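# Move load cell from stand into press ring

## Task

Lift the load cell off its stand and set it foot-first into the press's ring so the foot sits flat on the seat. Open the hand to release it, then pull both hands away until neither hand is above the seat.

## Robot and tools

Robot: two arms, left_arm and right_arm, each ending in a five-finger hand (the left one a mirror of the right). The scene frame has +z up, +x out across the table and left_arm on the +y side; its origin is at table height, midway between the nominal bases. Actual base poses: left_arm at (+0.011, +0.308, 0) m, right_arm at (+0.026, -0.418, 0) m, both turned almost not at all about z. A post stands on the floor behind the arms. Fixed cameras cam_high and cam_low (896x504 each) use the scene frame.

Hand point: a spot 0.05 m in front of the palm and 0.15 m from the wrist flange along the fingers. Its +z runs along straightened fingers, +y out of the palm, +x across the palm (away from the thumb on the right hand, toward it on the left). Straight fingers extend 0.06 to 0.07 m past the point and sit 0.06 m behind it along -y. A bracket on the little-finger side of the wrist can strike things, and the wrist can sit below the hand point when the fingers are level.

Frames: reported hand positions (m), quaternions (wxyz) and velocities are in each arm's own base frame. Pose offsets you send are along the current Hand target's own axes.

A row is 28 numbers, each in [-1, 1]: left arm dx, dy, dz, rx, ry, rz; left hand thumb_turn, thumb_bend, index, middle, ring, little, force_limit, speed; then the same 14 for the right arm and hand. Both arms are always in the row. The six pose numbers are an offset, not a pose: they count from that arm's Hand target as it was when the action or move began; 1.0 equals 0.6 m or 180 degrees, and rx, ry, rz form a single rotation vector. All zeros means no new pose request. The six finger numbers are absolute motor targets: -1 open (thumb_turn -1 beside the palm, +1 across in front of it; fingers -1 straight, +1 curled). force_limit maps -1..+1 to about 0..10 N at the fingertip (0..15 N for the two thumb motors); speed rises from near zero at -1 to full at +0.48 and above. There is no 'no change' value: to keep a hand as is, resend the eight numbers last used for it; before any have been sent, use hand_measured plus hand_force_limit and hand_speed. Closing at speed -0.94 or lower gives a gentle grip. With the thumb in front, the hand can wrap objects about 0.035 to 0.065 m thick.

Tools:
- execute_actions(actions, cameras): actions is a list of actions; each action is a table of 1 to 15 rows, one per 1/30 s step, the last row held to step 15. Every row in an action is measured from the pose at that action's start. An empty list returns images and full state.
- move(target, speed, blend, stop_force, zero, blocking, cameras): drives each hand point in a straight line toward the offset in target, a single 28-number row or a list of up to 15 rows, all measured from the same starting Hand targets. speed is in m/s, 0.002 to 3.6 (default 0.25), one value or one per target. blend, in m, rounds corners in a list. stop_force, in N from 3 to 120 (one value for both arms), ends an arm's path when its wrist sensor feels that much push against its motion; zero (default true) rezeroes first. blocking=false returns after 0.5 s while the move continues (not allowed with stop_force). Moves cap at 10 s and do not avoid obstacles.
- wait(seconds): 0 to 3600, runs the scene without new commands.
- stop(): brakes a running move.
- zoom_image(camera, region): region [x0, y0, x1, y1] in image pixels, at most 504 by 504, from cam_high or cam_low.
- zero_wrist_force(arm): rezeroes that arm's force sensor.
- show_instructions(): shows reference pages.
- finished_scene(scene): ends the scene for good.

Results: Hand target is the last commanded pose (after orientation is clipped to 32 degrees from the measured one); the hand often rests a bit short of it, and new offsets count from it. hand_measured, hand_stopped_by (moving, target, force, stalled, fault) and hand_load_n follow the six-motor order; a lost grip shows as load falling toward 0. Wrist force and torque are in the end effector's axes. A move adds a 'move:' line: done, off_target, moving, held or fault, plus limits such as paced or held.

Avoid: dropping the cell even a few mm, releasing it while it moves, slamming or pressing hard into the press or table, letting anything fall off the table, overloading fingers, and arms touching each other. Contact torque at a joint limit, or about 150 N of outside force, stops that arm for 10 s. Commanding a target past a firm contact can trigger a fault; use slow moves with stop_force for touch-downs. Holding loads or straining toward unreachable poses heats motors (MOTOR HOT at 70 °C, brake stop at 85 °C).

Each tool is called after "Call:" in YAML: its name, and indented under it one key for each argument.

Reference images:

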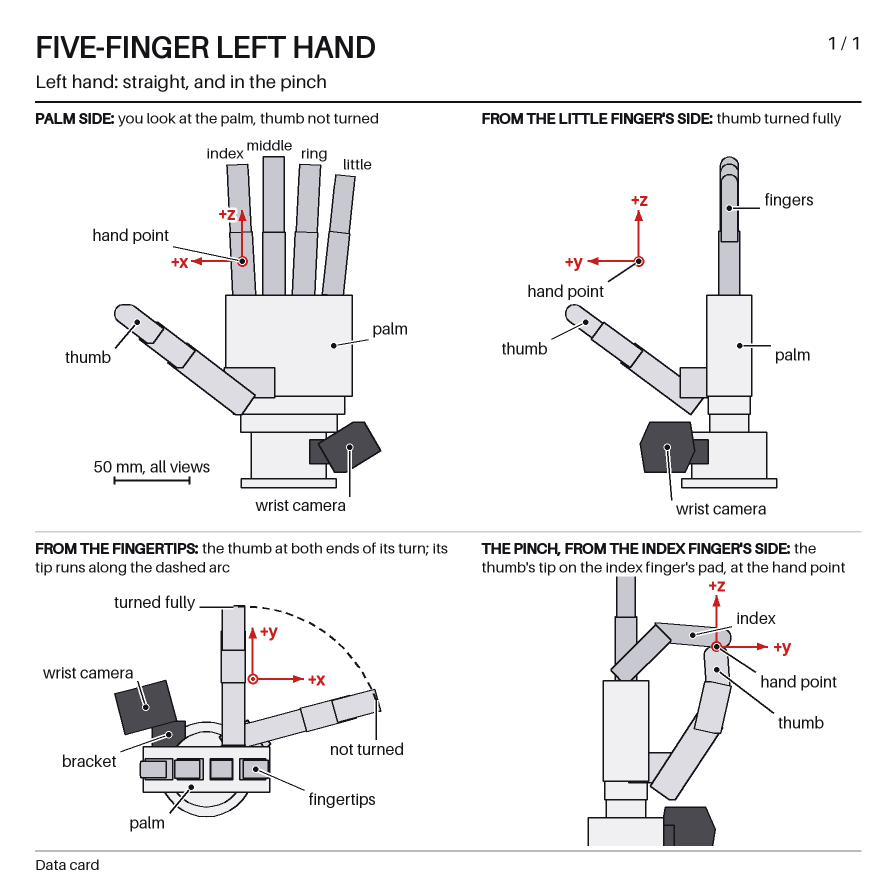

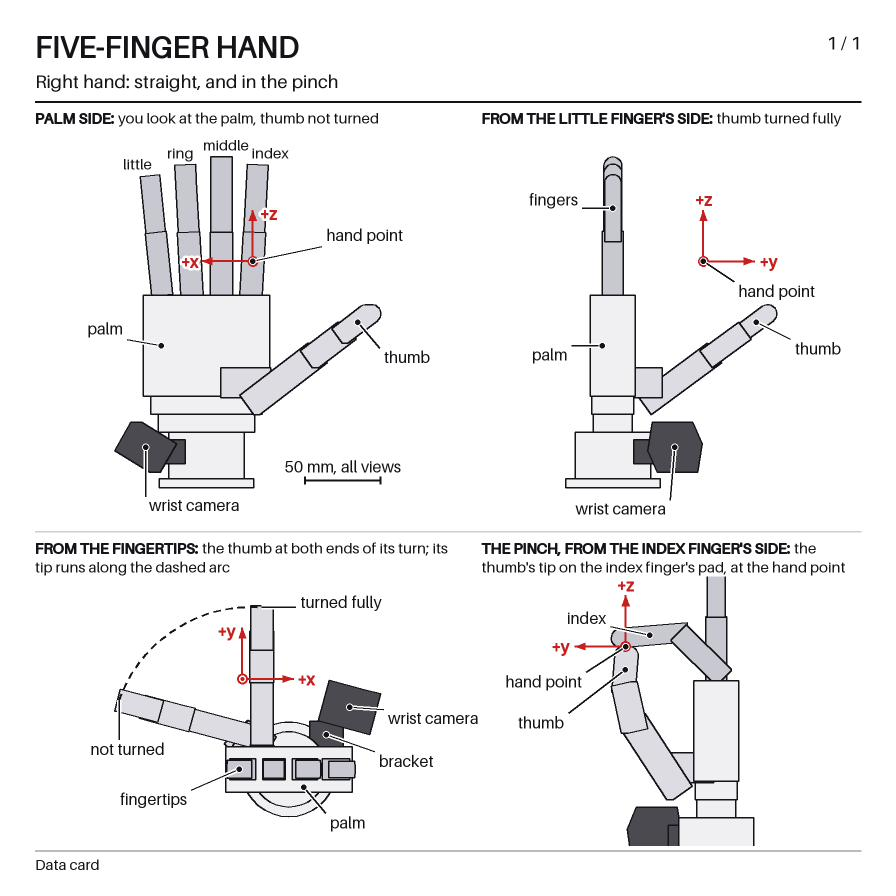

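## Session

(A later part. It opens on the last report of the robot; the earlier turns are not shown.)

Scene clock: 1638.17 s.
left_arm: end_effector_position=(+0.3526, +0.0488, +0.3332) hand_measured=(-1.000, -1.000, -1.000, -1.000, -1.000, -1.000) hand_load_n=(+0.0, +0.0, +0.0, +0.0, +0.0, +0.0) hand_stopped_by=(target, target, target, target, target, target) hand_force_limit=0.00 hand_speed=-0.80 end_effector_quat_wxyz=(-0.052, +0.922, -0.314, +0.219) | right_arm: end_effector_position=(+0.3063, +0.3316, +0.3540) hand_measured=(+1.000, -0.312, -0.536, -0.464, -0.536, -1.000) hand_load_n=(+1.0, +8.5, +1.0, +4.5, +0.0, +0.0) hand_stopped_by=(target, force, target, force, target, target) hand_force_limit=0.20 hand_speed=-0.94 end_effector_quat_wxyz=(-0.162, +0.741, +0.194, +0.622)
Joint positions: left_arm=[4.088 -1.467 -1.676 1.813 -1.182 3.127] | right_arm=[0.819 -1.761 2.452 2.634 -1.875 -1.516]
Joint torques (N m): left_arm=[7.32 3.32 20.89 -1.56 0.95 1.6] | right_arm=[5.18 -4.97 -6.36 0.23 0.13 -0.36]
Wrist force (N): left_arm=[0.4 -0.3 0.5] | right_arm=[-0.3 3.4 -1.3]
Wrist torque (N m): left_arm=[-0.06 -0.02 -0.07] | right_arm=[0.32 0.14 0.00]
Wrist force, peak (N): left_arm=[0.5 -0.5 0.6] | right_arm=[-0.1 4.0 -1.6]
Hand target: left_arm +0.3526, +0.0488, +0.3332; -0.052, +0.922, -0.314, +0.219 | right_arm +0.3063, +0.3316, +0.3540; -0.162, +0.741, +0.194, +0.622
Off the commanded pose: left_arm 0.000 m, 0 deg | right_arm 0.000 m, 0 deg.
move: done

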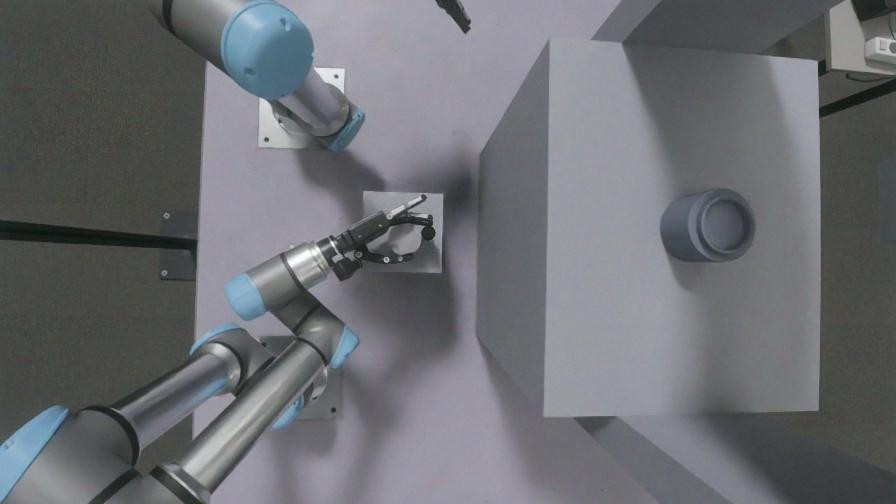

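Call:
move:
  target: [0,0,0,0,0,0,-1,-1,-1,-1,-1,-1,0,-0.8,0,0,0,0,0,0,1,0.3,-0.535,-0.4,-0.535,-1,1.0,-0.95]

Call:
move:
  target: [0,0,0,0,0,0,-1,-1,-1,-1,-1,-1,0,-0.8,0.0057,0,-0.001,0,0,0,1,0.3,-0.535,-0.4,-0.535,-1,1.0,-0.95]
  speed: 0.005
  cameras: ["cam_high"]

Call:
zoom_image:
  camera: "cam_high"
  region: [365, 190, 445, 270]

Scene clock: 1644.97 s.
left_arm: end_effector_position=(+0.3526, +0.0488, +0.3332) hand_measured=(-1.000, -1.000, -1.000, -1.000, -1.000, -1.000) hand_load_n=(+0.0, +0.0, +0.0, +0.0, +0.0, +0.0) hand_stopped_by=(target, target, target, target, target, target) hand_force_limit=0.00 hand_speed=-0.80 end_effector_quat_wxyz=(-0.052, +0.922, -0.314, +0.219) | right_arm: end_effector_position=(+0.3063, +0.3316, +0.3540) hand_measured=(+1.000, -0.286, -0.536, -0.464, -0.536, -1.000) hand_load_n=(+1.0, +14.5, +2.5, +4.5, +0.0, +0.0) hand_stopped_by=(target, force, target, force, target, target) hand_force_limit=1.00 hand_speed=-0.95 end_effector_quat_wxyz=(-0.162, +0.741, +0.194, +0.622)
Joint positions: left_arm=[4.088 -1.467 -1.676 1.813 -1.182 3.127] | right_arm=[0.819 -1.761 2.452 2.634 -1.875 -1.516]
Joint torques (N m): left_arm=[7.7 2.94 20.88 -1.55 0.81 1.65] | right_arm=[6.14 -4.74 -8.15 0.2 -0.25 0.79]
Wrist force (N): left_arm=[0.3 -0.3 0.3] | right_arm=[0.3 4.9 -2.4]
Wrist torque (N m): left_arm=[-0.04 -0.01 -0.08] | right_arm=[0.39 0.15 0.08]
Wrist force, peak (N): left_arm=[0.6 -0.4 0.6] | right_arm=[0.7 6.1 -2.3]
Hand target: left_arm +0.3526, +0.0488, +0.3332; -0.052, +0.922, -0.314, +0.219 | right_arm +0.3063, +0.3316, +0.3540; -0.162, +0.741, +0.194, +0.622
Off the commanded pose: left_arm 0.000 m, 0 deg | right_arm 0.000 m, 0 deg.
move: done

Scene clock: 1645.90 s.
left_arm: end_effector_position=(+0.3526, +0.0488, +0.3332) hand_measured=(-1.000, -1.000, -1.000, -1.000, -1.000, -1.000) hand_load_n=(+0.0, +0.0, +0.0, +0.0, +0.0, +0.0) hand_stopped_by=(target, target, target, target, target, target) hand_force_limit=0.00 hand_speed=-0.80 end_effector_quat_wxyz=(-0.052, +0.922, -0.314, +0.219) | right_arm: end_effector_position=(+0.3063, +0.3316, +0.3574) hand_measured=(+1.000, -0.286, -0.536, -0.464, -0.536, -1.000) hand_load_n=(+5.0, +10.5, +2.5, +6.0, +0.0, +0.0) hand_stopped_by=(target, force, target, force, target, target) hand_force_limit=1.00 hand_speed=-0.95 end_effector_quat_wxyz=(-0.162, +0.741, +0.194, +0.622)
Joint positions: left_arm=[4.088 -1.467 -1.676 1.813 -1.182 3.127] | right_arm=[0.819 -1.769 2.447 2.647 -1.875 -1.516]
Joint torques (N m): left_arm=[7.46 2.96 21.26 -1.14 0.85 1.65] | right_arm=[6.15 -19.59 -35.77 -1.68 -0.94 0.5]
Wrist force (N): left_arm=[0.4 -0.3 0.7] | right_arm=[-9.3 1.0 0.8]
Wrist torque (N m): left_arm=[-0.08 -0.02 -0.07] | right_arm=[0.05 0.17 -0.20]
Wrist force, peak (N): left_arm=[0.6 -0.5 0.5] | right_arm=[-9.4 1.4 1.0]
Hand target: left_arm +0.3526, +0.0488, +0.3332; -0.052, +0.922, -0.314, +0.219 | right_arm +0.3063, +0.3316, +0.3575; -0.162, +0.741, +0.194, +0.622
Off the commanded pose: left_arm 0.000 m, 0 deg | right_arm 0.000 m, 0 deg.
move: done

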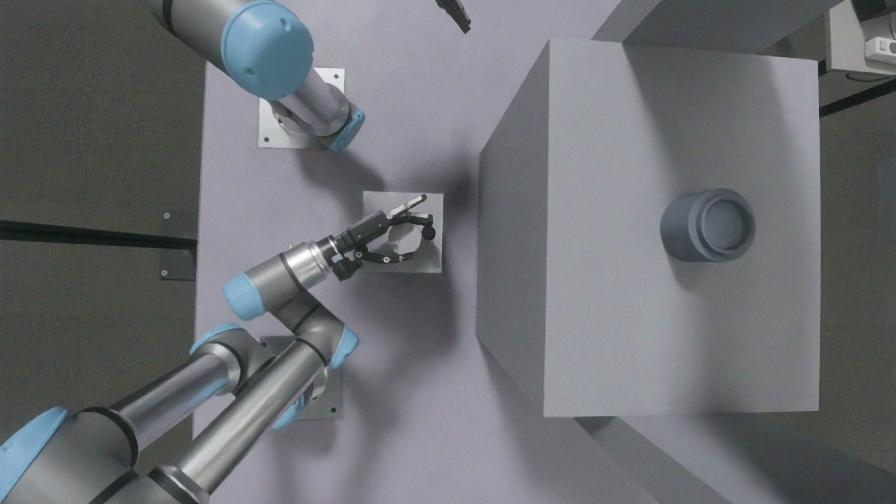

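Scaled by 6.300 from the camera's image (finer frame: 1280x720).

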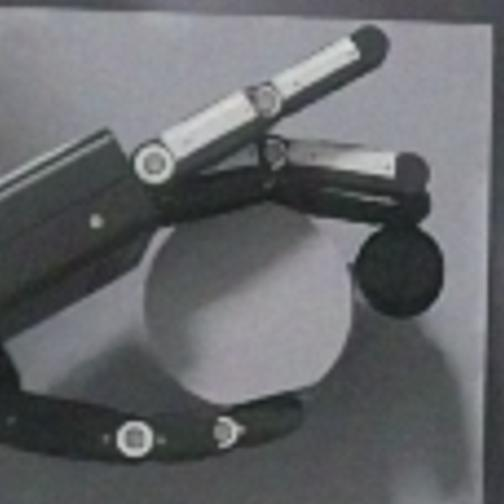

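Call:
move:
  target: [0,0,0,0,0,0,-1,-1,-1,-1,-1,-1,0,-0.8,0,0,0,0,0,0,1,0.35,-0.535,-0.4,-0.535,-1,1.0,-0.95]

Call:
move:
  target: [0,0,0,0,0,0,-1,-1,-1,-1,-1,-1,0,-0.8,0.0082,0,-0.0014,0,0,0,1,0.35,-0.535,-0.4,-0.535,-1,1.0,-0.95]
  speed: 0.005
  cameras: ["cam_high"]

Call:
zoom_image:
  camera: "cam_high"
  region: [365, 190, 445, 270]

Scene clock: 1655.07 s.
left_arm: end_effector_position=(+0.3526, +0.0488, +0.3332) hand_measured=(-1.000, -1.000, -1.000, -1.000, -1.000, -1.000) hand_load_n=(+0.0, +0.0, +0.0, +0.0, +0.0, +0.0) hand_stopped_by=(target, target, target, target, target, target) hand_force_limit=0.00 hand_speed=-0.80 end_effector_quat_wxyz=(-0.052, +0.922, -0.314, +0.219) | right_arm: end_effector_position=(+0.3063, +0.3316, +0.3575) hand_measured=(+1.000, -0.270, -0.536, -0.464, -0.536, -1.000) hand_load_n=(+5.0, +14.0, +3.0, +6.5, +0.0, +0.0) hand_stopped_by=(target, force, target, force, target, target) hand_force_limit=1.00 hand_speed=-0.95 end_effector_quat_wxyz=(-0.162, +0.741, +0.194, +0.622)
Joint positions: left_arm=[4.088 -1.467 -1.676 1.813 -1.182 3.127] | right_arm=[0.819 -1.769 2.447 2.647 -1.875 -1.516]
Joint torques (N m): left_arm=[7.02 3.02 20.41 -1.44 1.06 1.45] | right_arm=[1.57 -20.15 -35.61 -1.94 -1.3 1.4]
Wrist force (N): left_arm=[0.3 -0.3 0.2] | right_arm=[-9.6 1.6 0.7]
Wrist torque (N m): left_arm=[-0.05 -0.01 -0.08] | right_arm=[0.11 0.19 -0.22]
Wrist force, peak (N): left_arm=[0.8 -0.5 0.3] | right_arm=[-9.8 1.7 0.8]
Hand target: left_arm +0.3526, +0.0488, +0.3332; -0.052, +0.922, -0.314, +0.219 | right_arm +0.3063, +0.3316, +0.3575; -0.162, +0.741, +0.194, +0.622
Off the commanded pose: left_arm 0.000 m, 0 deg | right_arm 0.000 m, 0 deg.
move: done

Scene clock: 1656.33 s.
left_arm: end_effector_position=(+0.3526, +0.0488, +0.3332) hand_measured=(-1.000, -1.000, -1.000, -1.000, -1.000, -1.000) hand_load_n=(+0.0, +0.0, +0.0, +0.0, +0.0, +0.5) hand_stopped_by=(target, target, target, target, target, target) hand_force_limit=0.00 hand_speed=-0.80 end_effector_quat_wxyz=(-0.052, +0.922, -0.314, +0.219) | right_arm: end_effector_position=(+0.3063, +0.3316, +0.3624) hand_measured=(+1.000, -0.270, -0.536, -0.464, -0.536, -1.000) hand_load_n=(+4.5, +10.5, +3.0, +3.0, +0.0, +0.0) hand_stopped_by=(target, force, target, force, target, target) hand_force_limit=1.00 hand_speed=-0.95 end_effector_quat_wxyz=(-0.162, +0.741, +0.194, +0.622)
Joint positions: left_arm=[4.088 -1.467 -1.676 1.813 -1.182 3.127] | right_arm=[0.819 -1.78 2.439 2.666 -1.875 -1.516]
Joint torques (N m): left_arm=[7.55 3.02 20.85 -1.48 0.8 1.43] | right_arm=[-3.46 -19.17 -36.96 -2 -0.65 0.31]
Wrist force (N): left_arm=[0.2 -0.4 0.3] | right_arm=[-9.7 1.1 0.9]
Wrist torque (N m): left_arm=[-0.07 0.00 -0.07] | right_arm=[0.04 0.16 -0.21]
Wrist force, peak (N): left_arm=[0.5 -0.8 0.4] | right_arm=[-10.2 1.3 1.1]
Hand target: left_arm +0.3526, +0.0488, +0.3332; -0.052, +0.922, -0.314, +0.219 | right_arm +0.3063, +0.3316, +0.3625; -0.162, +0.741, +0.194, +0.622
Off the commanded pose: left_arm 0.000 m, 0 deg | right_arm 0.000 m, 0 deg.
move: done

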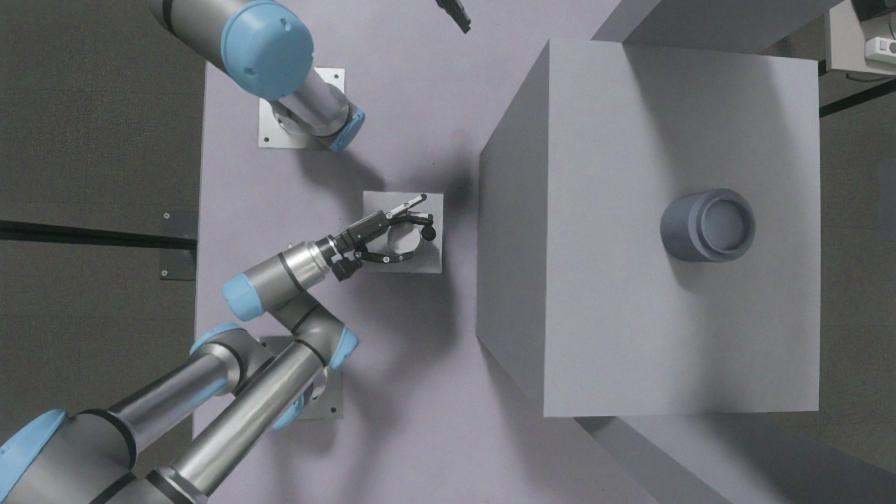

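Scaled by 6.300 from the camera's image (finer frame: 1280x720).

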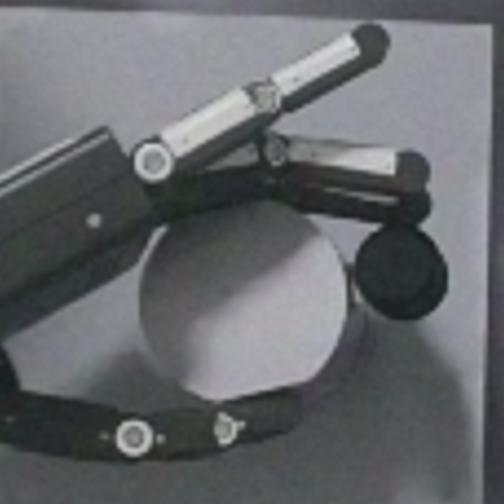

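Call:
move:
  target: [0,0,0,0,0,0,-1,-1,-1,-1,-1,-1,0,-0.8,-0.0131,0,0.0023,0,0,0,1,0.35,-0.535,-0.4,-0.535,-1,1.0,-0.95]
  speed: 0.005

Call:
move:
  target: [0,0,0,0,0,0,-1,-1,-1,-1,-1,-1,0,-0.8,0,0,0,0,0,0,1,-0.4,-0.535,-0.535,-0.535,-1,1.0,-0.93]

Call:
move:
  target: [0,0,0,0,0,0,-1,-1,-1,-1,-1,-1,0,-0.8,0,-0.0267,0,0,0,0,1,-1,-0.63,-0.63,-0.63,-1,0.2,-0.1]
  speed: 0.03
  cameras: ["cam_high"]

Call:
zoom_image:
  camera: "cam_high"
  region: [365, 190, 445, 270]

Scene clock: 1703.80 s.
left_arm: end_effector_position=(+0.3526, +0.0488, +0.3332) hand_measured=(-1.000, -1.000, -1.000, -1.000, -1.000, -1.000) hand_load_n=(+0.0, +0.0, +0.0, +0.0, +0.0, +0.0) hand_stopped_by=(target, target, target, target, target, target) hand_force_limit=0.00 hand_speed=-0.80 end_effector_quat_wxyz=(-0.052, +0.922, -0.314, +0.219) | right_arm: end_effector_position=(+0.3063, +0.3316, +0.3546) hand_measured=(+1.000, -0.270, -0.536, -0.462, -0.536, -1.000) hand_load_n=(-3.0, +17.5, +2.5, +0.0, +0.0, +0.0) hand_stopped_by=(target, force, target, force, target, target) hand_force_limit=1.00 hand_speed=-0.95 end_effector_quat_wxyz=(-0.162, +0.741, +0.194, +0.622)
Joint positions: left_arm=[4.088 -1.467 -1.676 1.813 -1.182 3.127] | right_arm=[0.819 -1.762 2.451 2.636 -1.875 -1.516]
Joint torques (N m): left_arm=[8.97 2.91 20.92 -1.48 1.07 1.37] | right_arm=[-3.81 4.69 1.11 -0.96 2.11 -0.75]
Wrist force (N): left_arm=[0.4 -0.4 0.4] | right_arm=[11.2 9.6 -3.8]
Wrist torque (N m): left_arm=[-0.07 -0.03 -0.07] | right_arm=[0.67 -0.03 0.47]
Wrist force, peak (N): left_arm=[0.5 -0.4 0.8] | right_arm=[11.2 9.6 -3.8]
Hand target: left_arm +0.3526, +0.0488, +0.3332; -0.052, +0.922, -0.314, +0.219 | right_arm +0.3063, +0.3316, +0.3545; -0.162, +0.741, +0.194, +0.622
Off the commanded pose: left_arm 0.000 m, 0 deg | right_arm 0.000 m, 0 deg.
move: done

Scene clock: 1705.37 s.
left_arm: end_effector_position=(+0.3526, +0.0488, +0.3332) hand_measured=(-1.000, -1.000, -1.000, -1.000, -1.000, -1.000) hand_load_n=(+0.0, +0.0, +0.0, +0.0, +0.0, +0.0) hand_stopped_by=(target, target, target, target, target, target) hand_force_limit=0.00 hand_speed=-0.80 end_effector_quat_wxyz=(-0.052, +0.922, -0.314, +0.219) | right_arm: end_effector_position=(+0.3063, +0.3316, +0.3545) hand_measured=(+1.000, -0.400, -0.536, -0.536, -0.536, -1.000) hand_load_n=(+0.5, +0.0, +0.5, +0.0, +0.0, +0.0) hand_stopped_by=(target, target, target, target, target, target) hand_force_limit=1.00 hand_speed=-0.93 end_effector_quat_wxyz=(-0.162, +0.741, +0.194, +0.622)
Joint positions: left_arm=[4.088 -1.467 -1.676 1.813 -1.182 3.127] | right_arm=[0.819 -1.762 2.451 2.636 -1.875 -1.516]
Joint torques (N m): left_arm=[7.69 2.89 20.54 -1.29 0.86 1.4] | right_arm=[1.74 -7.76 -12.27 -3.6 -1.36 -1.33]
Wrist force (N): left_arm=[0.1 -0.2 0.6] | right_arm=[0.5 -0.7 0.1]
Wrist torque (N m): left_arm=[-0.06 0.02 -0.09] | right_arm=[-0.04 0.12 -0.04]
Wrist force, peak (N): left_arm=[0.5 -0.5 0.5] | right_arm=[11.4 9.6 -3.9]
Hand target: left_arm +0.3526, +0.0488, +0.3332; -0.052, +0.922, -0.314, +0.219 | right_arm +0.3063, +0.3316, +0.3545; -0.162, +0.741, +0.194, +0.622
Off the commanded pose: left_arm 0.000 m, 0 deg | right_arm 0.000 m, 0 deg.
move: done

Scene clock: 1706.37 s.
left_arm: end_effector_position=(+0.3526, +0.0488, +0.3332) hand_measured=(-1.000, -1.000, -1.000, -1.000, -1.000, -1.000) hand_load_n=(+0.0, +0.0, +0.0, +0.0, +0.0, +0.0) hand_stopped_by=(target, target, target, target, target, target) hand_force_limit=0.00 hand_speed=-0.80 end_effector_quat_wxyz=(-0.052, +0.922, -0.314, +0.219) | right_arm: end_effector_position=(+0.2985, +0.3455, +0.3545) hand_measured=(+1.000, -1.000, -0.630, -0.630, -0.630, -1.000) hand_load_n=(+0.0, +0.0, +0.0, +0.0, +0.0, +0.0) hand_stopped_by=(target, target, target, target, target, target) hand_force_limit=0.20 hand_speed=-0.10 end_effector_quat_wxyz=(-0.162, +0.741, +0.194, +0.622)
Joint positions: left_arm=[4.088 -1.467 -1.676 1.813 -1.182 3.127] | right_arm=[0.88 -1.726 2.423 2.631 -1.935 -1.504]
Joint torques (N m): left_arm=[6.82 3.69 20.91 -1.41 0.87 1.52] | right_arm=[9.5 -2.9 -30.74 -4.13 -1.72 2.2]
Wrist force (N): left_arm=[0.3 -0.3 0.5] | right_arm=[-1.2 1.8 -0.5]
Wrist torque (N m): left_arm=[-0.07 -0.01 -0.08] | right_arm=[0.17 0.16 -0.25]
Wrist force, peak (N): left_arm=[0.7 -0.3 0.4] | right_arm=[-1.2 2.0 -0.5]
Hand target: left_arm +0.3526, +0.0488, +0.3332; -0.052, +0.922, -0.314, +0.219 | right_arm +0.2985, +0.3456, +0.3545; -0.162, +0.741, +0.194, +0.622
Off the commanded pose: left_arm 0.000 m, 0 deg | right_arm 0.000 m, 0 deg.
move: done

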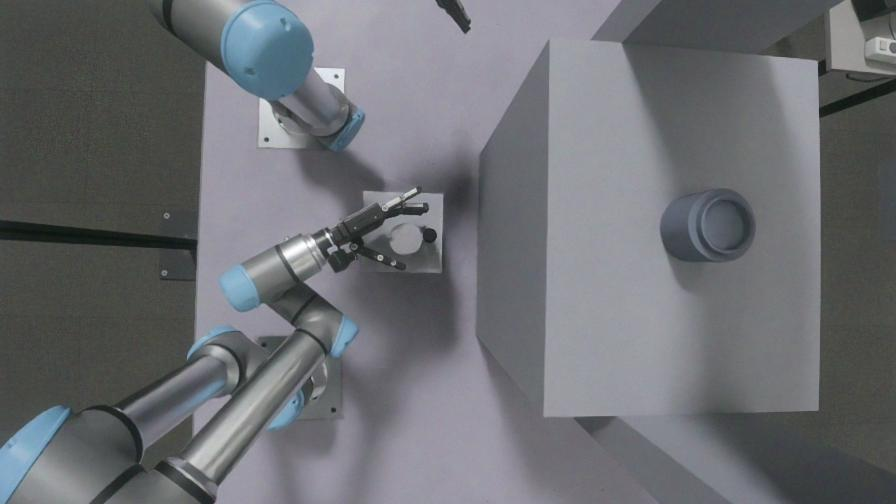

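Scaled by 6.300 from the camera's image (finer frame: 1280x720).

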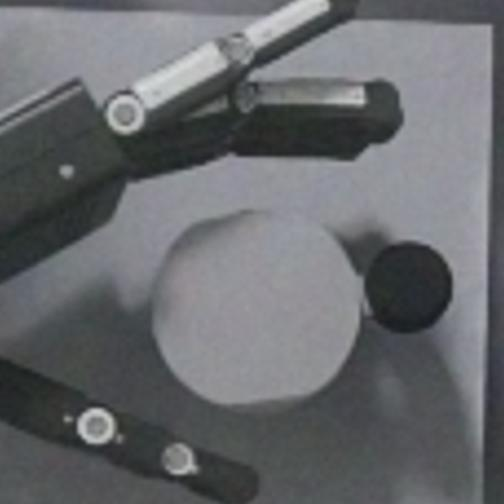

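Call:
move:
  target: [0,0,0,0,0,0,-1,-1,-1,-1,-1,-1,0,-0.8,0,0.0068,-0.0027,-0.052,0,0.0092,1,-1,-0.63,-0.63,-0.63,-1,0.0,-0.3]
  speed: 0.03
  cameras: ["cam_high"]

Call:
zoom_image:
  camera: "cam_high"
  region: [365, 190, 445, 270]

Scene clock: 1741.10 s.
left_arm: end_effector_position=(+0.3526, +0.0488, +0.3332) hand_measured=(-1.000, -1.000, -1.000, -1.000, -1.000, -1.000) hand_load_n=(+0.0, +0.0, +0.0, +0.0, +0.0, +0.0) hand_stopped_by=(target, target, target, target, target, target) hand_force_limit=0.00 hand_speed=-0.80 end_effector_quat_wxyz=(-0.052, +0.922, -0.314, +0.219) | right_arm: end_effector_position=(+0.2991, +0.3412, +0.3548) hand_measured=(+1.000, -1.000, -0.630, -0.630, -0.630, -1.000) hand_load_n=(+0.5, +0.0, +0.0, +0.0, +0.0, +0.0) hand_stopped_by=(target, target, target, target, target, target) hand_force_limit=0.00 hand_speed=-0.30 end_effector_quat_wxyz=(-0.110, +0.755, +0.132, +0.633)
Joint positions: left_arm=[4.088 -1.467 -1.676 1.813 -1.182 3.127] | right_arm=[0.98 -1.635 2.344 2.648 -2.195 -1.444]
Joint torques (N m): left_arm=[6.79 4.33 21.7 -1.4 0.79 1.35] | right_arm=[9.49 -6.49 -31.77 0.53 -1.5 2.1]
Wrist force (N): left_arm=[0.4 -0.3 0.6] | right_arm=[-1.4 1.7 -0.6]
Wrist torque (N m): left_arm=[-0.07 -0.02 -0.07] | right_arm=[0.14 0.17 -0.26]
Wrist force, peak (N): left_arm=[0.2 -0.6 0.8] | right_arm=[-1.6 1.7 -0.6]
Hand target: left_arm +0.3526, +0.0488, +0.3332; -0.052, +0.922, -0.314, +0.219 | right_arm +0.2991, +0.3412, +0.3548; -0.110, +0.755, +0.131, +0.633
Off the commanded pose: left_arm 0.000 m, 0 deg | right_arm 0.000 m, 0 deg.
move: done

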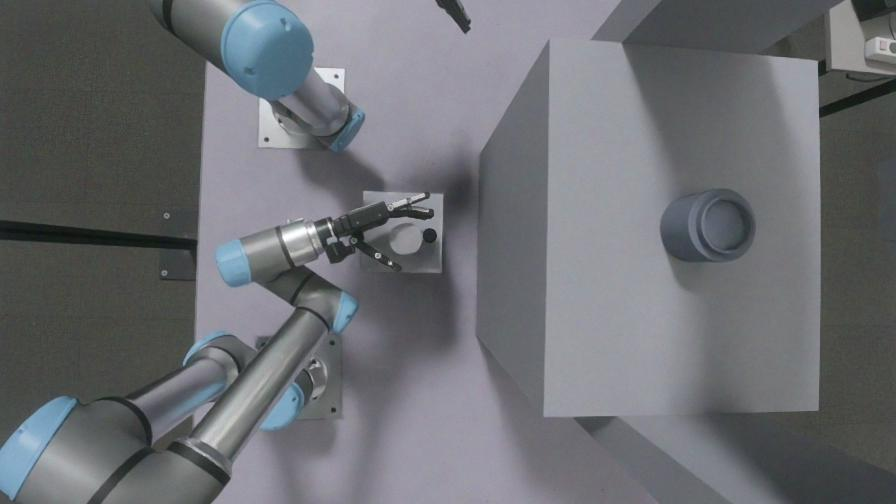

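Scaled by 6.300 from the camera's image (finer frame: 1280x720).

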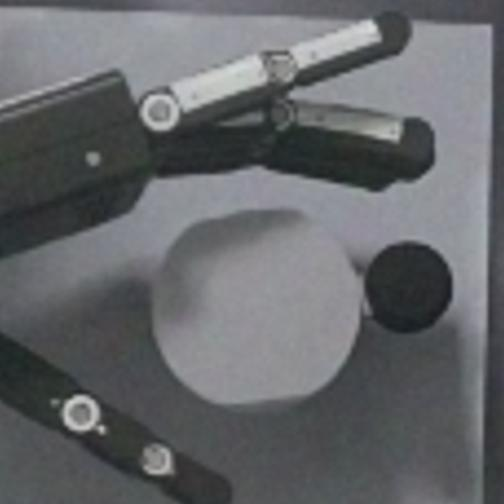

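Call:
move:
  target:
    - [0,0,0,0,0,0,-1,-1,-1,-1,-1,-1,0,-0.8,0.0015,0,0.0082,0,0,0,1,-1,-0.63,-0.63,-0.63,-1,0.0,-0.3]
    - [0,0,0,0,0,0,-1,-1,-1,-1,-1,-1,0,-0.8,0.0015,0.027,0.0082,0,0,0,1,-1,-0.63,-0.63,-0.63,-1,0.0,-0.3]
  speed: 0.01
  stop_force: 4
  cameras: ["cam_high"]

Call:
zoom_image:
  camera: "cam_high"
  region: [365, 190, 445, 270]

Scene clock: 1757.10 s.
left_arm: end_effector_position=(+0.3526, +0.0488, +0.3332) hand_measured=(-1.000, -1.000, -1.000, -1.000, -1.000, -1.000) hand_load_n=(+0.0, +0.0, +0.0, +0.0, +0.0, +0.0) hand_stopped_by=(target, target, target, target, target, target) hand_force_limit=0.00 hand_speed=-0.80 end_effector_quat_wxyz=(-0.052, +0.922, -0.314, +0.219) | right_arm: end_effector_position=(+0.3093, +0.3277, +0.3548) hand_measured=(+1.000, -1.000, -0.630, -0.630, -0.630, -1.000) hand_load_n=(+0.5, +0.0, +1.0, +0.0, +0.0, +0.0) hand_stopped_by=(target, target, target, target, target, target) hand_force_limit=0.00 hand_speed=-0.30 end_effector_quat_wxyz=(-0.110, +0.755, +0.131, +0.633)
Joint positions: left_arm=[4.088 -1.467 -1.676 1.813 -1.182 3.127] | right_arm=[0.923 -1.665 2.371 2.643 -2.14 -1.458]
Joint torques (N m): left_arm=[5.91 2.91 21.55 -1.35 0.88 1.5] | right_arm=[-9.49 -20.01 -4.25 -4.02 0.54 -1.92]
Wrist force (N): left_arm=[0.3 -0.3 0.1] | right_arm=[-1.2 -2.3 0.1]
Wrist torque (N m): left_arm=[-0.04 -0.02 -0.08] | right_arm=[-0.09 0.14 -0.12]
Wrist force, peak (N): left_arm=[0.3 -0.8 0.4] | right_arm=[-1.1 -2.3 -0.3]
Hand target: left_arm +0.3526, +0.0488, +0.3332; -0.052, +0.922, -0.314, +0.219 | right_arm +0.3093, +0.3277, +0.3548; -0.110, +0.755, +0.131, +0.633
Off the commanded pose: left_arm 0.000 m, 0 deg | right_arm 0.000 m, 0 deg.
move: done

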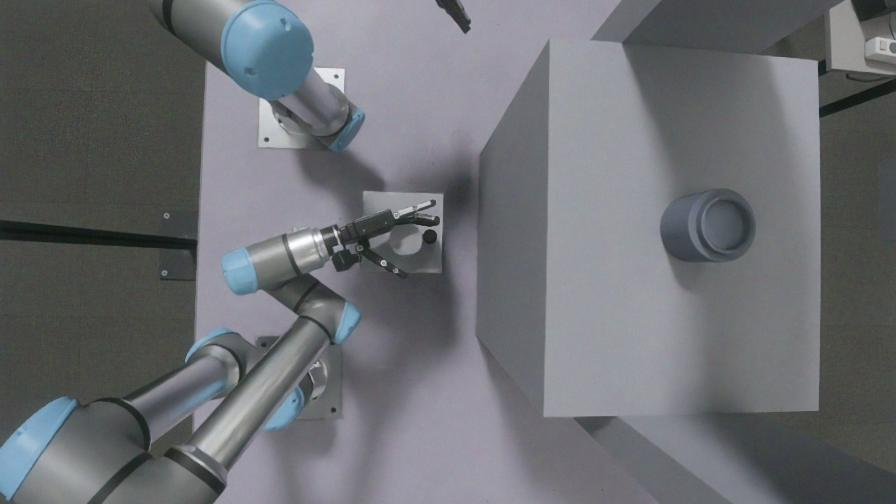

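Scaled by 6.300 from the camera's image (finer frame: 1280x720).

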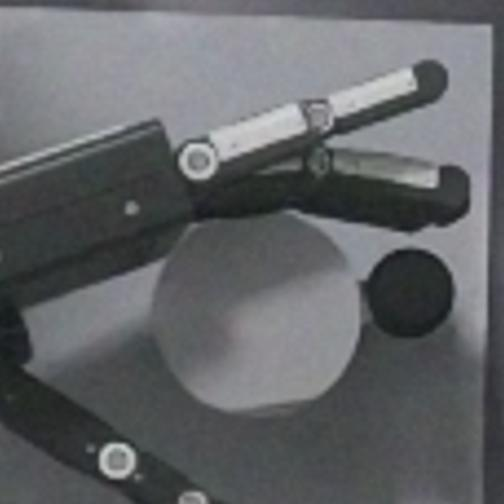

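Call:
move:
  target: [0,0,0,0,0,0,-1,-1,-1,-1,-1,-1,0,-0.8,0,0,0,0,0,0,1,0.2,-0.63,-0.63,-0.63,-1,-0.4,-0.85]

Call:
move:
  target: [0,0,0,0,0,0,-1,-1,-1,-1,-1,-1,0,-0.8,0,0,0,0,0,0,1,0.25,-0.63,-0.63,-0.63,-1,0.3,-0.94]

Call:
move:
  target: [0,0,0,0,0,0,-1,-1,-1,-1,-1,-1,0,-0.8,0,0,0,0,0,0,1,0.3,-0.63,-0.63,-0.63,-1,1.0,-0.95]
  cameras: ["cam_high"]

Call:
zoom_image:
  camera: "cam_high"
  region: [365, 190, 445, 270]

Scene clock: 1768.13 s.
left_arm: end_effector_position=(+0.3526, +0.0488, +0.3332) hand_measured=(-1.000, -1.000, -1.000, -1.000, -1.000, -1.000) hand_load_n=(+0.0, +0.0, +0.0, +0.0, +0.0, +0.0) hand_stopped_by=(target, target, target, target, target, target) hand_force_limit=0.00 hand_speed=-0.80 end_effector_quat_wxyz=(-0.052, +0.922, -0.314, +0.219) | right_arm: end_effector_position=(+0.3093, +0.3277, +0.3548) hand_measured=(+1.000, -0.294, -0.630, -0.630, -0.630, -1.000) hand_load_n=(+1.0, +5.5, +1.5, +0.5, +0.0, +0.0) hand_stopped_by=(target, force, target, target, target, target) hand_force_limit=-0.40 hand_speed=-0.85 end_effector_quat_wxyz=(-0.110, +0.755, +0.131, +0.633)
Joint positions: left_arm=[4.088 -1.467 -1.676 1.813 -1.182 3.127] | right_arm=[0.923 -1.665 2.371 2.643 -2.14 -1.458]
Joint torques (N m): left_arm=[6.71 3.21 20.58 -1.24 0.61 1.48] | right_arm=[-7.78 -18.49 -5.41 -3.48 0.38 -1.83]
Wrist force (N): left_arm=[0.4 -0.5 0.4] | right_arm=[-0.7 3.0 -1.8]
Wrist torque (N m): left_arm=[-0.09 -0.02 -0.07] | right_arm=[0.31 0.16 0.02]
Wrist force, peak (N): left_arm=[0.6 -0.7 0.3] | right_arm=[-0.6 3.2 -1.9]
Hand target: left_arm +0.3526, +0.0488, +0.3332; -0.052, +0.922, -0.314, +0.219 | right_arm +0.3093, +0.3277, +0.3548; -0.110, +0.755, +0.131, +0.633
Off the commanded pose: left_arm 0.000 m, 0 deg | right_arm 0.000 m, 0 deg.
move: done

Scene clock: 1768.63 s.
left_arm: end_effector_position=(+0.3526, +0.0488, +0.3332) hand_measured=(-1.000, -1.000, -1.000, -1.000, -1.000, -1.000) hand_load_n=(-0.5, -0.5, +0.0, +0.0, +0.0, +0.0) hand_stopped_by=(target, target, target, target, target, target) hand_force_limit=0.00 hand_speed=-0.80 end_effector_quat_wxyz=(-0.052, +0.922, -0.314, +0.219) | right_arm: end_effector_position=(+0.3093, +0.3277, +0.3548) hand_measured=(+1.000, -0.274, -0.630, -0.630, -0.630, -1.000) hand_load_n=(+1.0, +9.5, +2.0, +0.0, +0.0, +0.0) hand_stopped_by=(target, force, target, target, target, target) hand_force_limit=0.30 hand_speed=-0.94 end_effector_quat_wxyz=(-0.110, +0.755, +0.131, +0.633)
Joint positions: left_arm=[4.088 -1.467 -1.676 1.813 -1.182 3.127] | right_arm=[0.923 -1.665 2.371 2.643 -2.14 -1.458]
Joint torques (N m): left_arm=[6.25 2.58 21.31 -1.16 0.77 1.44] | right_arm=[-5.87 -16.82 -6.26 -2.76 0.31 -1.66]
Wrist force (N): left_arm=[0.2 -0.2 0.2] | right_arm=[0.0 5.1 -2.2]
Wrist torque (N m): left_arm=[-0.03 0.00 -0.09] | right_arm=[0.44 0.13 0.10]
Wrist force, peak (N): left_arm=[0.5 -0.5 0.5] | right_arm=[0.0 5.1 -2.2]
Hand target: left_arm +0.3526, +0.0488, +0.3332; -0.052, +0.922, -0.314, +0.219 | right_arm +0.3093, +0.3277, +0.3548; -0.110, +0.755, +0.131, +0.633
Off the commanded pose: left_arm 0.000 m, 0 deg | right_arm 0.000 m, 0 deg.
move: done

Scene clock: 1769.23 s.
left_arm: end_effector_position=(+0.3526, +0.0488, +0.3332) hand_measured=(-1.000, -1.000, -1.000, -1.000, -1.000, -1.000) hand_load_n=(+0.0, +0.0, +0.0, +0.0, +0.0, +0.0) hand_stopped_by=(target, target, target, target, target, target) hand_force_limit=0.00 hand_speed=-0.80 end_effector_quat_wxyz=(-0.052, +0.922, -0.314, +0.219) | right_arm: end_effector_position=(+0.3093, +0.3277, +0.3548) hand_measured=(+1.000, -0.252, -0.630, -0.630, -0.630, -1.000) hand_load_n=(+0.5, +14.5, +3.0, +0.0, +0.0, +0.0) hand_stopped_by=(target, force, target, target, target, target) hand_force_limit=1.00 hand_speed=-0.95 end_effector_quat_wxyz=(-0.110, +0.755, +0.131, +0.633)
Joint positions: left_arm=[4.088 -1.467 -1.676 1.813 -1.182 3.127] | right_arm=[0.923 -1.665 2.371 2.643 -2.14 -1.458]
Joint torques (N m): left_arm=[6.38 1.61 19.64 -1.18 0.57 1.46] | right_arm=[-3.27 -14.13 -6.76 -1.9 0.36 -1.56]
Wrist force (N): left_arm=[0.4 -0.4 0.0] | right_arm=[1.1 5.3 -2.2]
Wrist torque (N m): left_arm=[-0.06 -0.04 -0.06] | right_arm=[0.44 0.08 0.16]
Wrist force, peak (N): left_arm=[0.6 -0.3 0.8] | right_arm=[1.0 5.4 -2.4]
Hand target: left_arm +0.3526, +0.0488, +0.3332; -0.052, +0.922, -0.314, +0.219 | right_arm +0.3093, +0.3277, +0.3548; -0.110, +0.755, +0.131, +0.633
Off the commanded pose: left_arm 0.000 m, 0 deg | right_arm 0.000 m, 0 deg.
move: done

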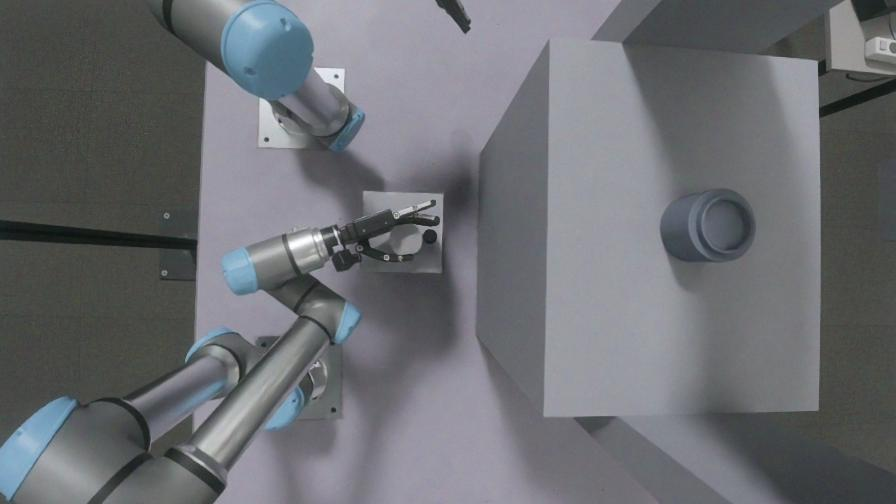

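Scaled by 6.300 from the camera's image (finer frame: 1280x720).

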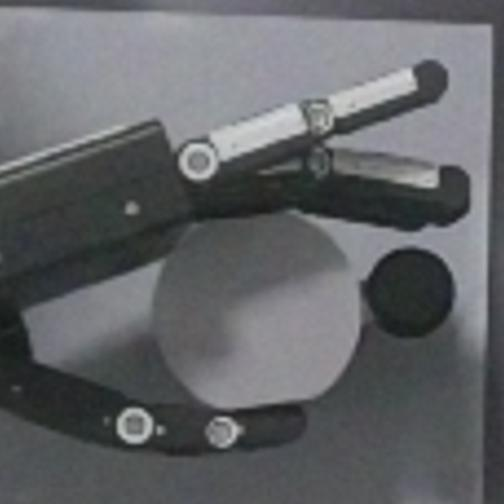

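Call:
move:
  target: [0,0,0,0,0,0,-1,-1,-1,-1,-1,-1,0,-0.8,0,0,0,0,0,0,1,0.3,-0.63,-0.5,-0.63,-1,-0.2,-0.95]
  cameras: ["cam_high"]

Call:
zoom_image:
  camera: "cam_high"
  region: [365, 190, 445, 270]

Scene clock: 1778.10 s.
left_arm: end_effector_position=(+0.3526, +0.0488, +0.3332) hand_measured=(-1.000, -1.000, -1.000, -1.000, -1.000, -1.000) hand_load_n=(+0.0, +0.0, +0.0, +0.0, +0.0, +0.0) hand_stopped_by=(target, target, target, target, target, target) hand_force_limit=0.00 hand_speed=-0.80 end_effector_quat_wxyz=(-0.052, +0.922, -0.314, +0.219) | right_arm: end_effector_position=(+0.3093, +0.3277, +0.3548) hand_measured=(+1.000, -0.252, -0.630, -0.500, -0.630, -1.000) hand_load_n=(+1.0, +14.5, +3.0, +1.5, +0.0, +0.0) hand_stopped_by=(target, force, target, target, target, target) hand_force_limit=-0.20 hand_speed=-0.95 end_effector_quat_wxyz=(-0.110, +0.755, +0.131, +0.633)
Joint positions: left_arm=[4.088 -1.467 -1.676 1.813 -1.182 3.127] | right_arm=[0.923 -1.665 2.371 2.643 -2.14 -1.458]
Joint torques (N m): left_arm=[6.98 2.21 20.89 -1.4 0.57 1.38] | right_arm=[6.42 -7.31 -14.49 0.74 0.39 -0.22]
Wrist force (N): left_arm=[0.5 -0.4 0.4] | right_arm=[0.2 5.1 -2.4]
Wrist torque (N m): left_arm=[-0.08 -0.04 -0.06] | right_arm=[0.43 0.16 0.11]
Wrist force, peak (N): left_arm=[0.6 -0.4 0.7] | right_arm=[1.0 5.4 -2.4]
Hand target: left_arm +0.3526, +0.0488, +0.3332; -0.052, +0.922, -0.314, +0.219 | right_arm +0.3093, +0.3277, +0.3548; -0.110, +0.755, +0.131, +0.633
Off the commanded pose: left_arm 0.000 m, 0 deg | right_arm 0.000 m, 0 deg.
move: done

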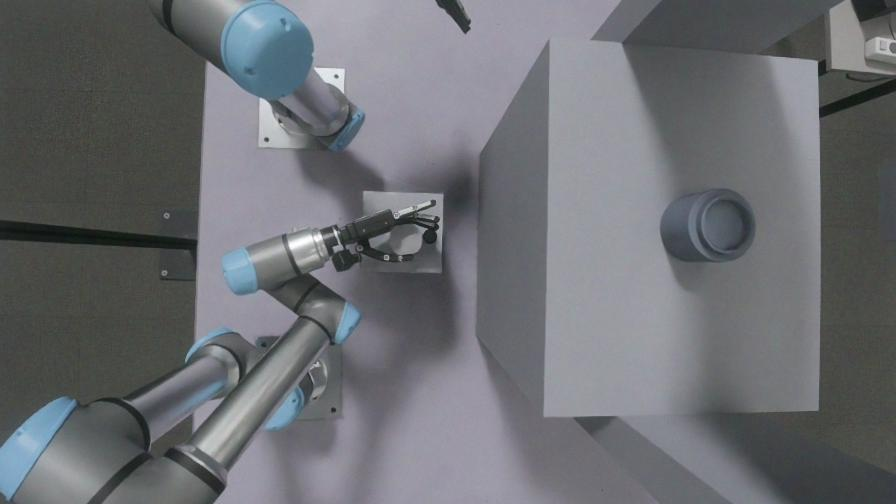

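Scaled by 6.300 from the camera's image (finer frame: 1280x720).

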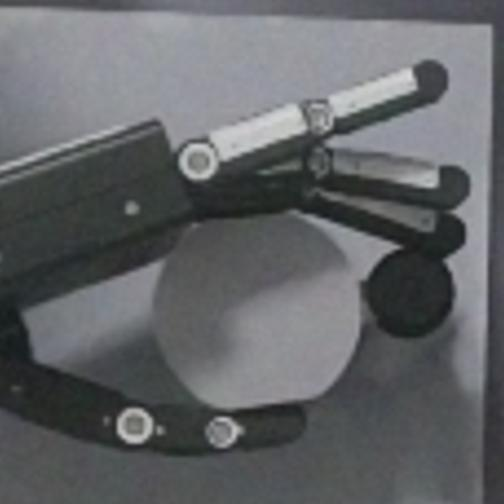

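Call:
move:
  target: [0,0,0,0,0,0,-1,-1,-1,-1,-1,-1,0,-0.8,0,0,0,0,0,0,1,-0.38,-0.63,-0.56,-0.63,-1,1.0,-0.93]

Call:
move:
  target: [0,0,0,0,0,0,-1,-1,-1,-1,-1,-1,0,-0.8,0,0,0,0,0,0,1,0.2,-0.63,-0.56,-0.63,-1,-0.4,-0.88]

Call:
move:
  target: [0,0,0,0,0,0,-1,-1,-1,-1,-1,-1,0,-0.8,0,0,0,0,0,0,1,0.2,-0.5,-0.4,-0.63,-1,-0.2,-0.95]
  cameras: ["cam_high"]

Call:
zoom_image:
  camera: "cam_high"
  region: [365, 190, 445, 270]

Scene clock: 1791.43 s.
left_arm: end_effector_position=(+0.3526, +0.0488, +0.3332) hand_measured=(-1.000, -1.000, -1.000, -1.000, -1.000, -1.000) hand_load_n=(+0.0, -0.5, +0.0, +0.0, +0.0, +0.0) hand_stopped_by=(target, target, target, target, target, target) hand_force_limit=0.00 hand_speed=-0.80 end_effector_quat_wxyz=(-0.052, +0.922, -0.314, +0.219) | right_arm: end_effector_position=(+0.3093, +0.3277, +0.3548) hand_measured=(+1.000, -0.380, -0.630, -0.560, -0.630, -1.000) hand_load_n=(+0.0, +0.0, +0.5, +0.0, +0.0, +0.0) hand_stopped_by=(target, target, target, target, target, target) hand_force_limit=1.00 hand_speed=-0.93 end_effector_quat_wxyz=(-0.110, +0.755, +0.131, +0.633)
Joint positions: left_arm=[4.088 -1.467 -1.676 1.813 -1.182 3.127] | right_arm=[0.923 -1.665 2.371 2.643 -2.14 -1.458]
Joint torques (N m): left_arm=[6.79 3.88 20.5 -1.24 0.68 1.42] | right_arm=[6.42 -7.47 -22.55 -0.54 0.44 1.05]
Wrist force (N): left_arm=[0.3 -0.3 0.6] | right_arm=[-1.7 -1.3 0.5]
Wrist torque (N m): left_arm=[-0.08 0.00 -0.07] | right_arm=[-0.07 0.18 -0.15]
Wrist force, peak (N): left_arm=[0.5 -0.6 0.7] | right_arm=[0.5 5.4 -2.5]
Hand target: left_arm +0.3526, +0.0488, +0.3332; -0.052, +0.922, -0.314, +0.219 | right_arm +0.3093, +0.3277, +0.3548; -0.110, +0.755, +0.131, +0.633
Off the commanded pose: left_arm 0.000 m, 0 deg | right_arm 0.000 m, 0 deg.
move: done

Scene clock: 1792.17 s.
left_arm: end_effector_position=(+0.3526, +0.0488, +0.3332) hand_measured=(-1.000, -1.000, -1.000, -1.000, -1.000, -1.000) hand_load_n=(+0.0, +0.0, +0.0, +0.0, +0.0, +0.0) hand_stopped_by=(target, target, target, target, target, target) hand_force_limit=0.00 hand_speed=-0.80 end_effector_quat_wxyz=(-0.052, +0.922, -0.314, +0.219) | right_arm: end_effector_position=(+0.3093, +0.3277, +0.3548) hand_measured=(+1.000, -0.298, -0.630, -0.560, -0.630, -1.000) hand_load_n=(+1.0, +5.0, +1.5, +0.0, +0.0, +0.0) hand_stopped_by=(target, force, target, target, target, target) hand_force_limit=-0.40 hand_speed=-0.88 end_effector_quat_wxyz=(-0.110, +0.755, +0.131, +0.633)
Joint positions: left_arm=[4.088 -1.467 -1.676 1.813 -1.182 3.127] | right_arm=[0.923 -1.665 2.371 2.643 -2.14 -1.458]
Joint torques (N m): left_arm=[6.72 3.12 19.98 -1.21 0.39 1.37] | right_arm=[6.44 -7.65 -24.16 -1.49 0.43 1.23]
Wrist force (N): left_arm=[0.2 -0.4 0.5] | right_arm=[-0.9 3.8 -1.7]
Wrist torque (N m): left_arm=[-0.08 0.01 -0.08] | right_arm=[0.35 0.18 0.01]
Wrist force, peak (N): left_arm=[0.5 -0.4 0.8] | right_arm=[-0.9 4.0 -1.8]
Hand target: left_arm +0.3526, +0.0488, +0.3332; -0.052, +0.922, -0.314, +0.219 | right_arm +0.3093, +0.3277, +0.3548; -0.110, +0.755, +0.131, +0.633
Off the commanded pose: left_arm 0.000 m, 0 deg | right_arm 0.000 m, 0 deg.
move: done

Scene clock: 1792.97 s.
left_arm: end_effector_position=(+0.3526, +0.0488, +0.3332) hand_measured=(-1.000, -1.000, -1.000, -1.000, -1.000, -1.000) hand_load_n=(+0.0, +0.0, +0.0, +0.0, +0.0, +0.0) hand_stopped_by=(target, target, target, target, target, target) hand_force_limit=0.00 hand_speed=-0.80 end_effector_quat_wxyz=(-0.052, +0.922, -0.314, +0.219) | right_arm: end_effector_position=(+0.3093, +0.3277, +0.3548) hand_measured=(+1.000, -0.298, -0.570, -0.482, -0.630, -1.000) hand_load_n=(+1.5, +9.0, +3.0, +4.5, +0.0, +0.0) hand_stopped_by=(target, force, force, force, target, target) hand_force_limit=-0.20 hand_speed=-0.95 end_effector_quat_wxyz=(-0.110, +0.755, +0.131, +0.633)
Joint positions: left_arm=[4.088 -1.467 -1.676 1.813 -1.182 3.127] | right_arm=[0.923 -1.665 2.371 2.643 -2.14 -1.458]
Joint torques (N m): left_arm=[7.79 2.82 21.23 -1.13 0.41 1.4] | right_arm=[5.91 -7.78 -25.54 -2.36 0.43 1.3]
Wrist force (N): left_arm=[0.4 -0.2 0.2] | right_arm=[-3.0 1.3 0.4]
Wrist torque (N m): left_arm=[-0.04 -0.03 -0.07] | right_arm=[0.14 0.21 -0.08]
Wrist force, peak (N): left_arm=[0.5 -0.4 0.6] | right_arm=[-0.9 3.9 -1.8]
Hand target: left_arm +0.3526, +0.0488, +0.3332; -0.052, +0.922, -0.314, +0.219 | right_arm +0.3093, +0.3277, +0.3548; -0.110, +0.755, +0.131, +0.633
Off the commanded pose: left_arm 0.000 m, 0 deg | right_arm 0.000 m, 0 deg.
move: done

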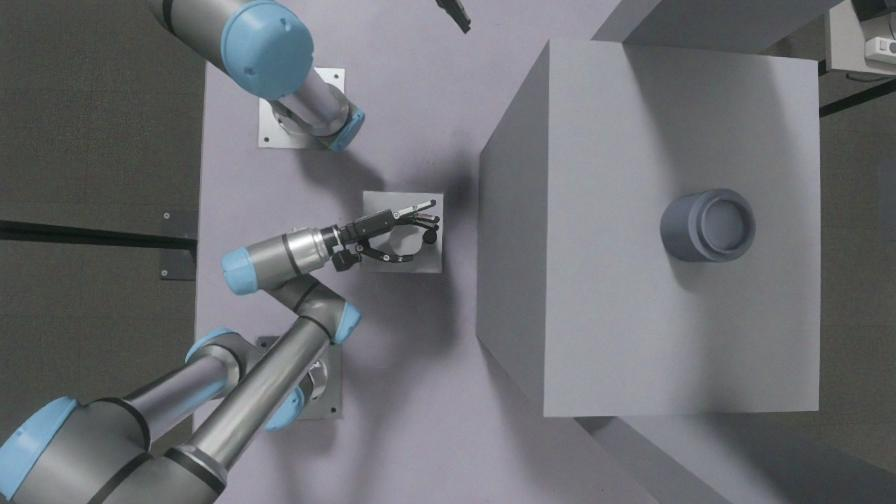

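Scaled by 6.300 from the camera's image (finer frame: 1280x720).

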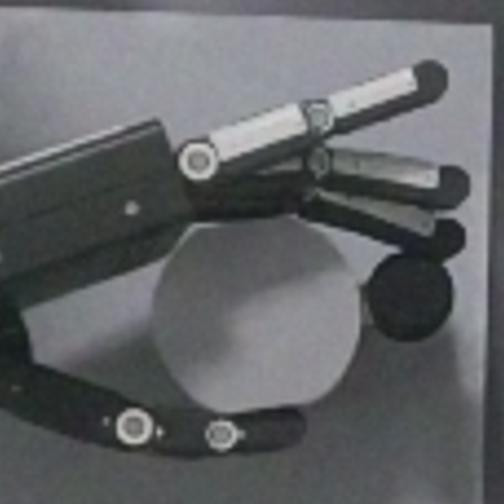

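Call:
move:
  target: [0,0,0,0,0,0,-1,-1,-1,-1,-1,-1,0,-0.8,0,0,0,0,0,0,1,0.3,-0.5,-0.4,-0.63,-1,1.0,-0.95]

Call:
move:
  target: [0,0,0,0,0,0,-1,-1,-1,-1,-1,-1,0,-0.8,0.0066,0,-0.0012,0,0,0,1,0.3,-0.5,-0.4,-0.63,-1,1.0,-0.95]
  speed: 0.005
  cameras: ["cam_high"]

Call:
zoom_image:
  camera: "cam_high"
  region: [365, 190, 445, 270]

Scene clock: 1801.60 s.
left_arm: end_effector_position=(+0.3526, +0.0488, +0.3332) hand_measured=(-1.000, -1.000, -1.000, -1.000, -1.000, -1.000) hand_load_n=(+0.0, +0.0, +0.0, +0.0, +0.0, +0.0) hand_stopped_by=(target, target, target, target, target, target) hand_force_limit=0.00 hand_speed=-0.80 end_effector_quat_wxyz=(-0.052, +0.922, -0.314, +0.219) | right_arm: end_effector_position=(+0.3093, +0.3277, +0.3548) hand_measured=(+1.000, -0.272, -0.570, -0.482, -0.630, -1.000) hand_load_n=(+1.5, +14.5, +4.0, +4.5, +0.0, +0.0) hand_stopped_by=(target, force, force, force, target, target) hand_force_limit=1.00 hand_speed=-0.95 end_effector_quat_wxyz=(-0.110, +0.755, +0.131, +0.633)
Joint positions: left_arm=[4.088 -1.467 -1.676 1.813 -1.182 3.127] | right_arm=[0.923 -1.665 2.371 2.643 -2.14 -1.458]
Joint torques (N m): left_arm=[6.3 3.45 20.97 -1.06 0.41 1.43] | right_arm=[6.58 -7.57 -30.33 -3.83 0.38 1.31]
Wrist force (N): left_arm=[0.5 -0.2 0.3] | right_arm=[-2.2 3.7 -1.3]
Wrist torque (N m): left_arm=[-0.04 -0.05 -0.06] | right_arm=[0.30 0.24 0.01]
Wrist force, peak (N): left_arm=[0.2 -0.5 0.9] | right_arm=[-2.0 4.3 -1.5]
Hand target: left_arm +0.3526, +0.0488, +0.3332; -0.052, +0.922, -0.314, +0.219 | right_arm +0.3093, +0.3277, +0.3548; -0.110, +0.755, +0.131, +0.633
Off the commanded pose: left_arm 0.000 m, 0 deg | right_arm 0.000 m, 0 deg.
move: done

Scene clock: 1802.67 s.
left_arm: end_effector_position=(+0.3526, +0.0488, +0.3332) hand_measured=(-1.000, -1.000, -1.000, -1.000, -1.000, -1.000) hand_load_n=(+0.0, +0.0, +0.0, +0.0, +0.0, +0.0) hand_stopped_by=(target, target, target, target, target, target) hand_force_limit=0.00 hand_speed=-0.80 end_effector_quat_wxyz=(-0.052, +0.922, -0.314, +0.219) | right_arm: end_effector_position=(+0.3093, +0.3277, +0.3588) hand_measured=(+1.000, -0.272, -0.570, -0.482, -0.630, -1.000) hand_load_n=(+5.0, +10.0, +2.0, +5.5, +0.0, +0.0) hand_stopped_by=(target, force, force, force, target, target) hand_force_limit=1.00 hand_speed=-0.95 end_effector_quat_wxyz=(-0.110, +0.755, +0.131, +0.633)
Joint positions: left_arm=[4.088 -1.467 -1.676 1.813 -1.182 3.127] | right_arm=[0.923 -1.673 2.365 2.658 -2.14 -1.458]
Joint torques (N m): left_arm=[6.51 3.47 21.06 -1.09 0.59 1.27] | right_arm=[6.97 -25.18 -34.48 -1.47 -1.85 0.8]
Wrist force (N): left_arm=[0.3 -0.2 0.3] | right_arm=[-9.6 1.0 0.6]
Wrist torque (N m): left_arm=[-0.03 -0.01 -0.08] | right_arm=[0.06 0.17 -0.22]
Wrist force, peak (N): left_arm=[0.7 -0.4 0.3] | right_arm=[-10.2 1.1 1.0]
Hand target: left_arm +0.3526, +0.0488, +0.3332; -0.052, +0.922, -0.314, +0.219 | right_arm +0.3093, +0.3277, +0.3589; -0.110, +0.755, +0.131, +0.633
Off the commanded pose: left_arm 0.000 m, 0 deg | right_arm 0.000 m, 0 deg.
move: done

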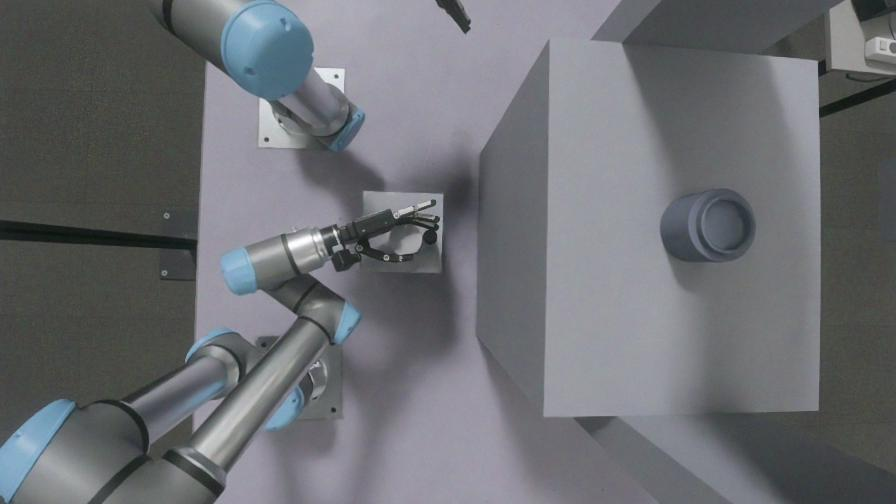

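Scaled by 6.300 from the camera's image (finer frame: 1280x720).

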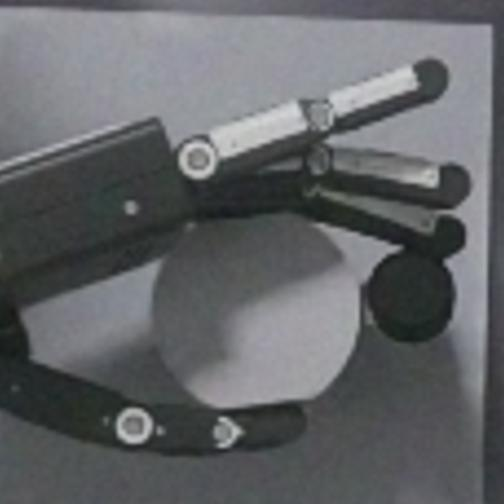

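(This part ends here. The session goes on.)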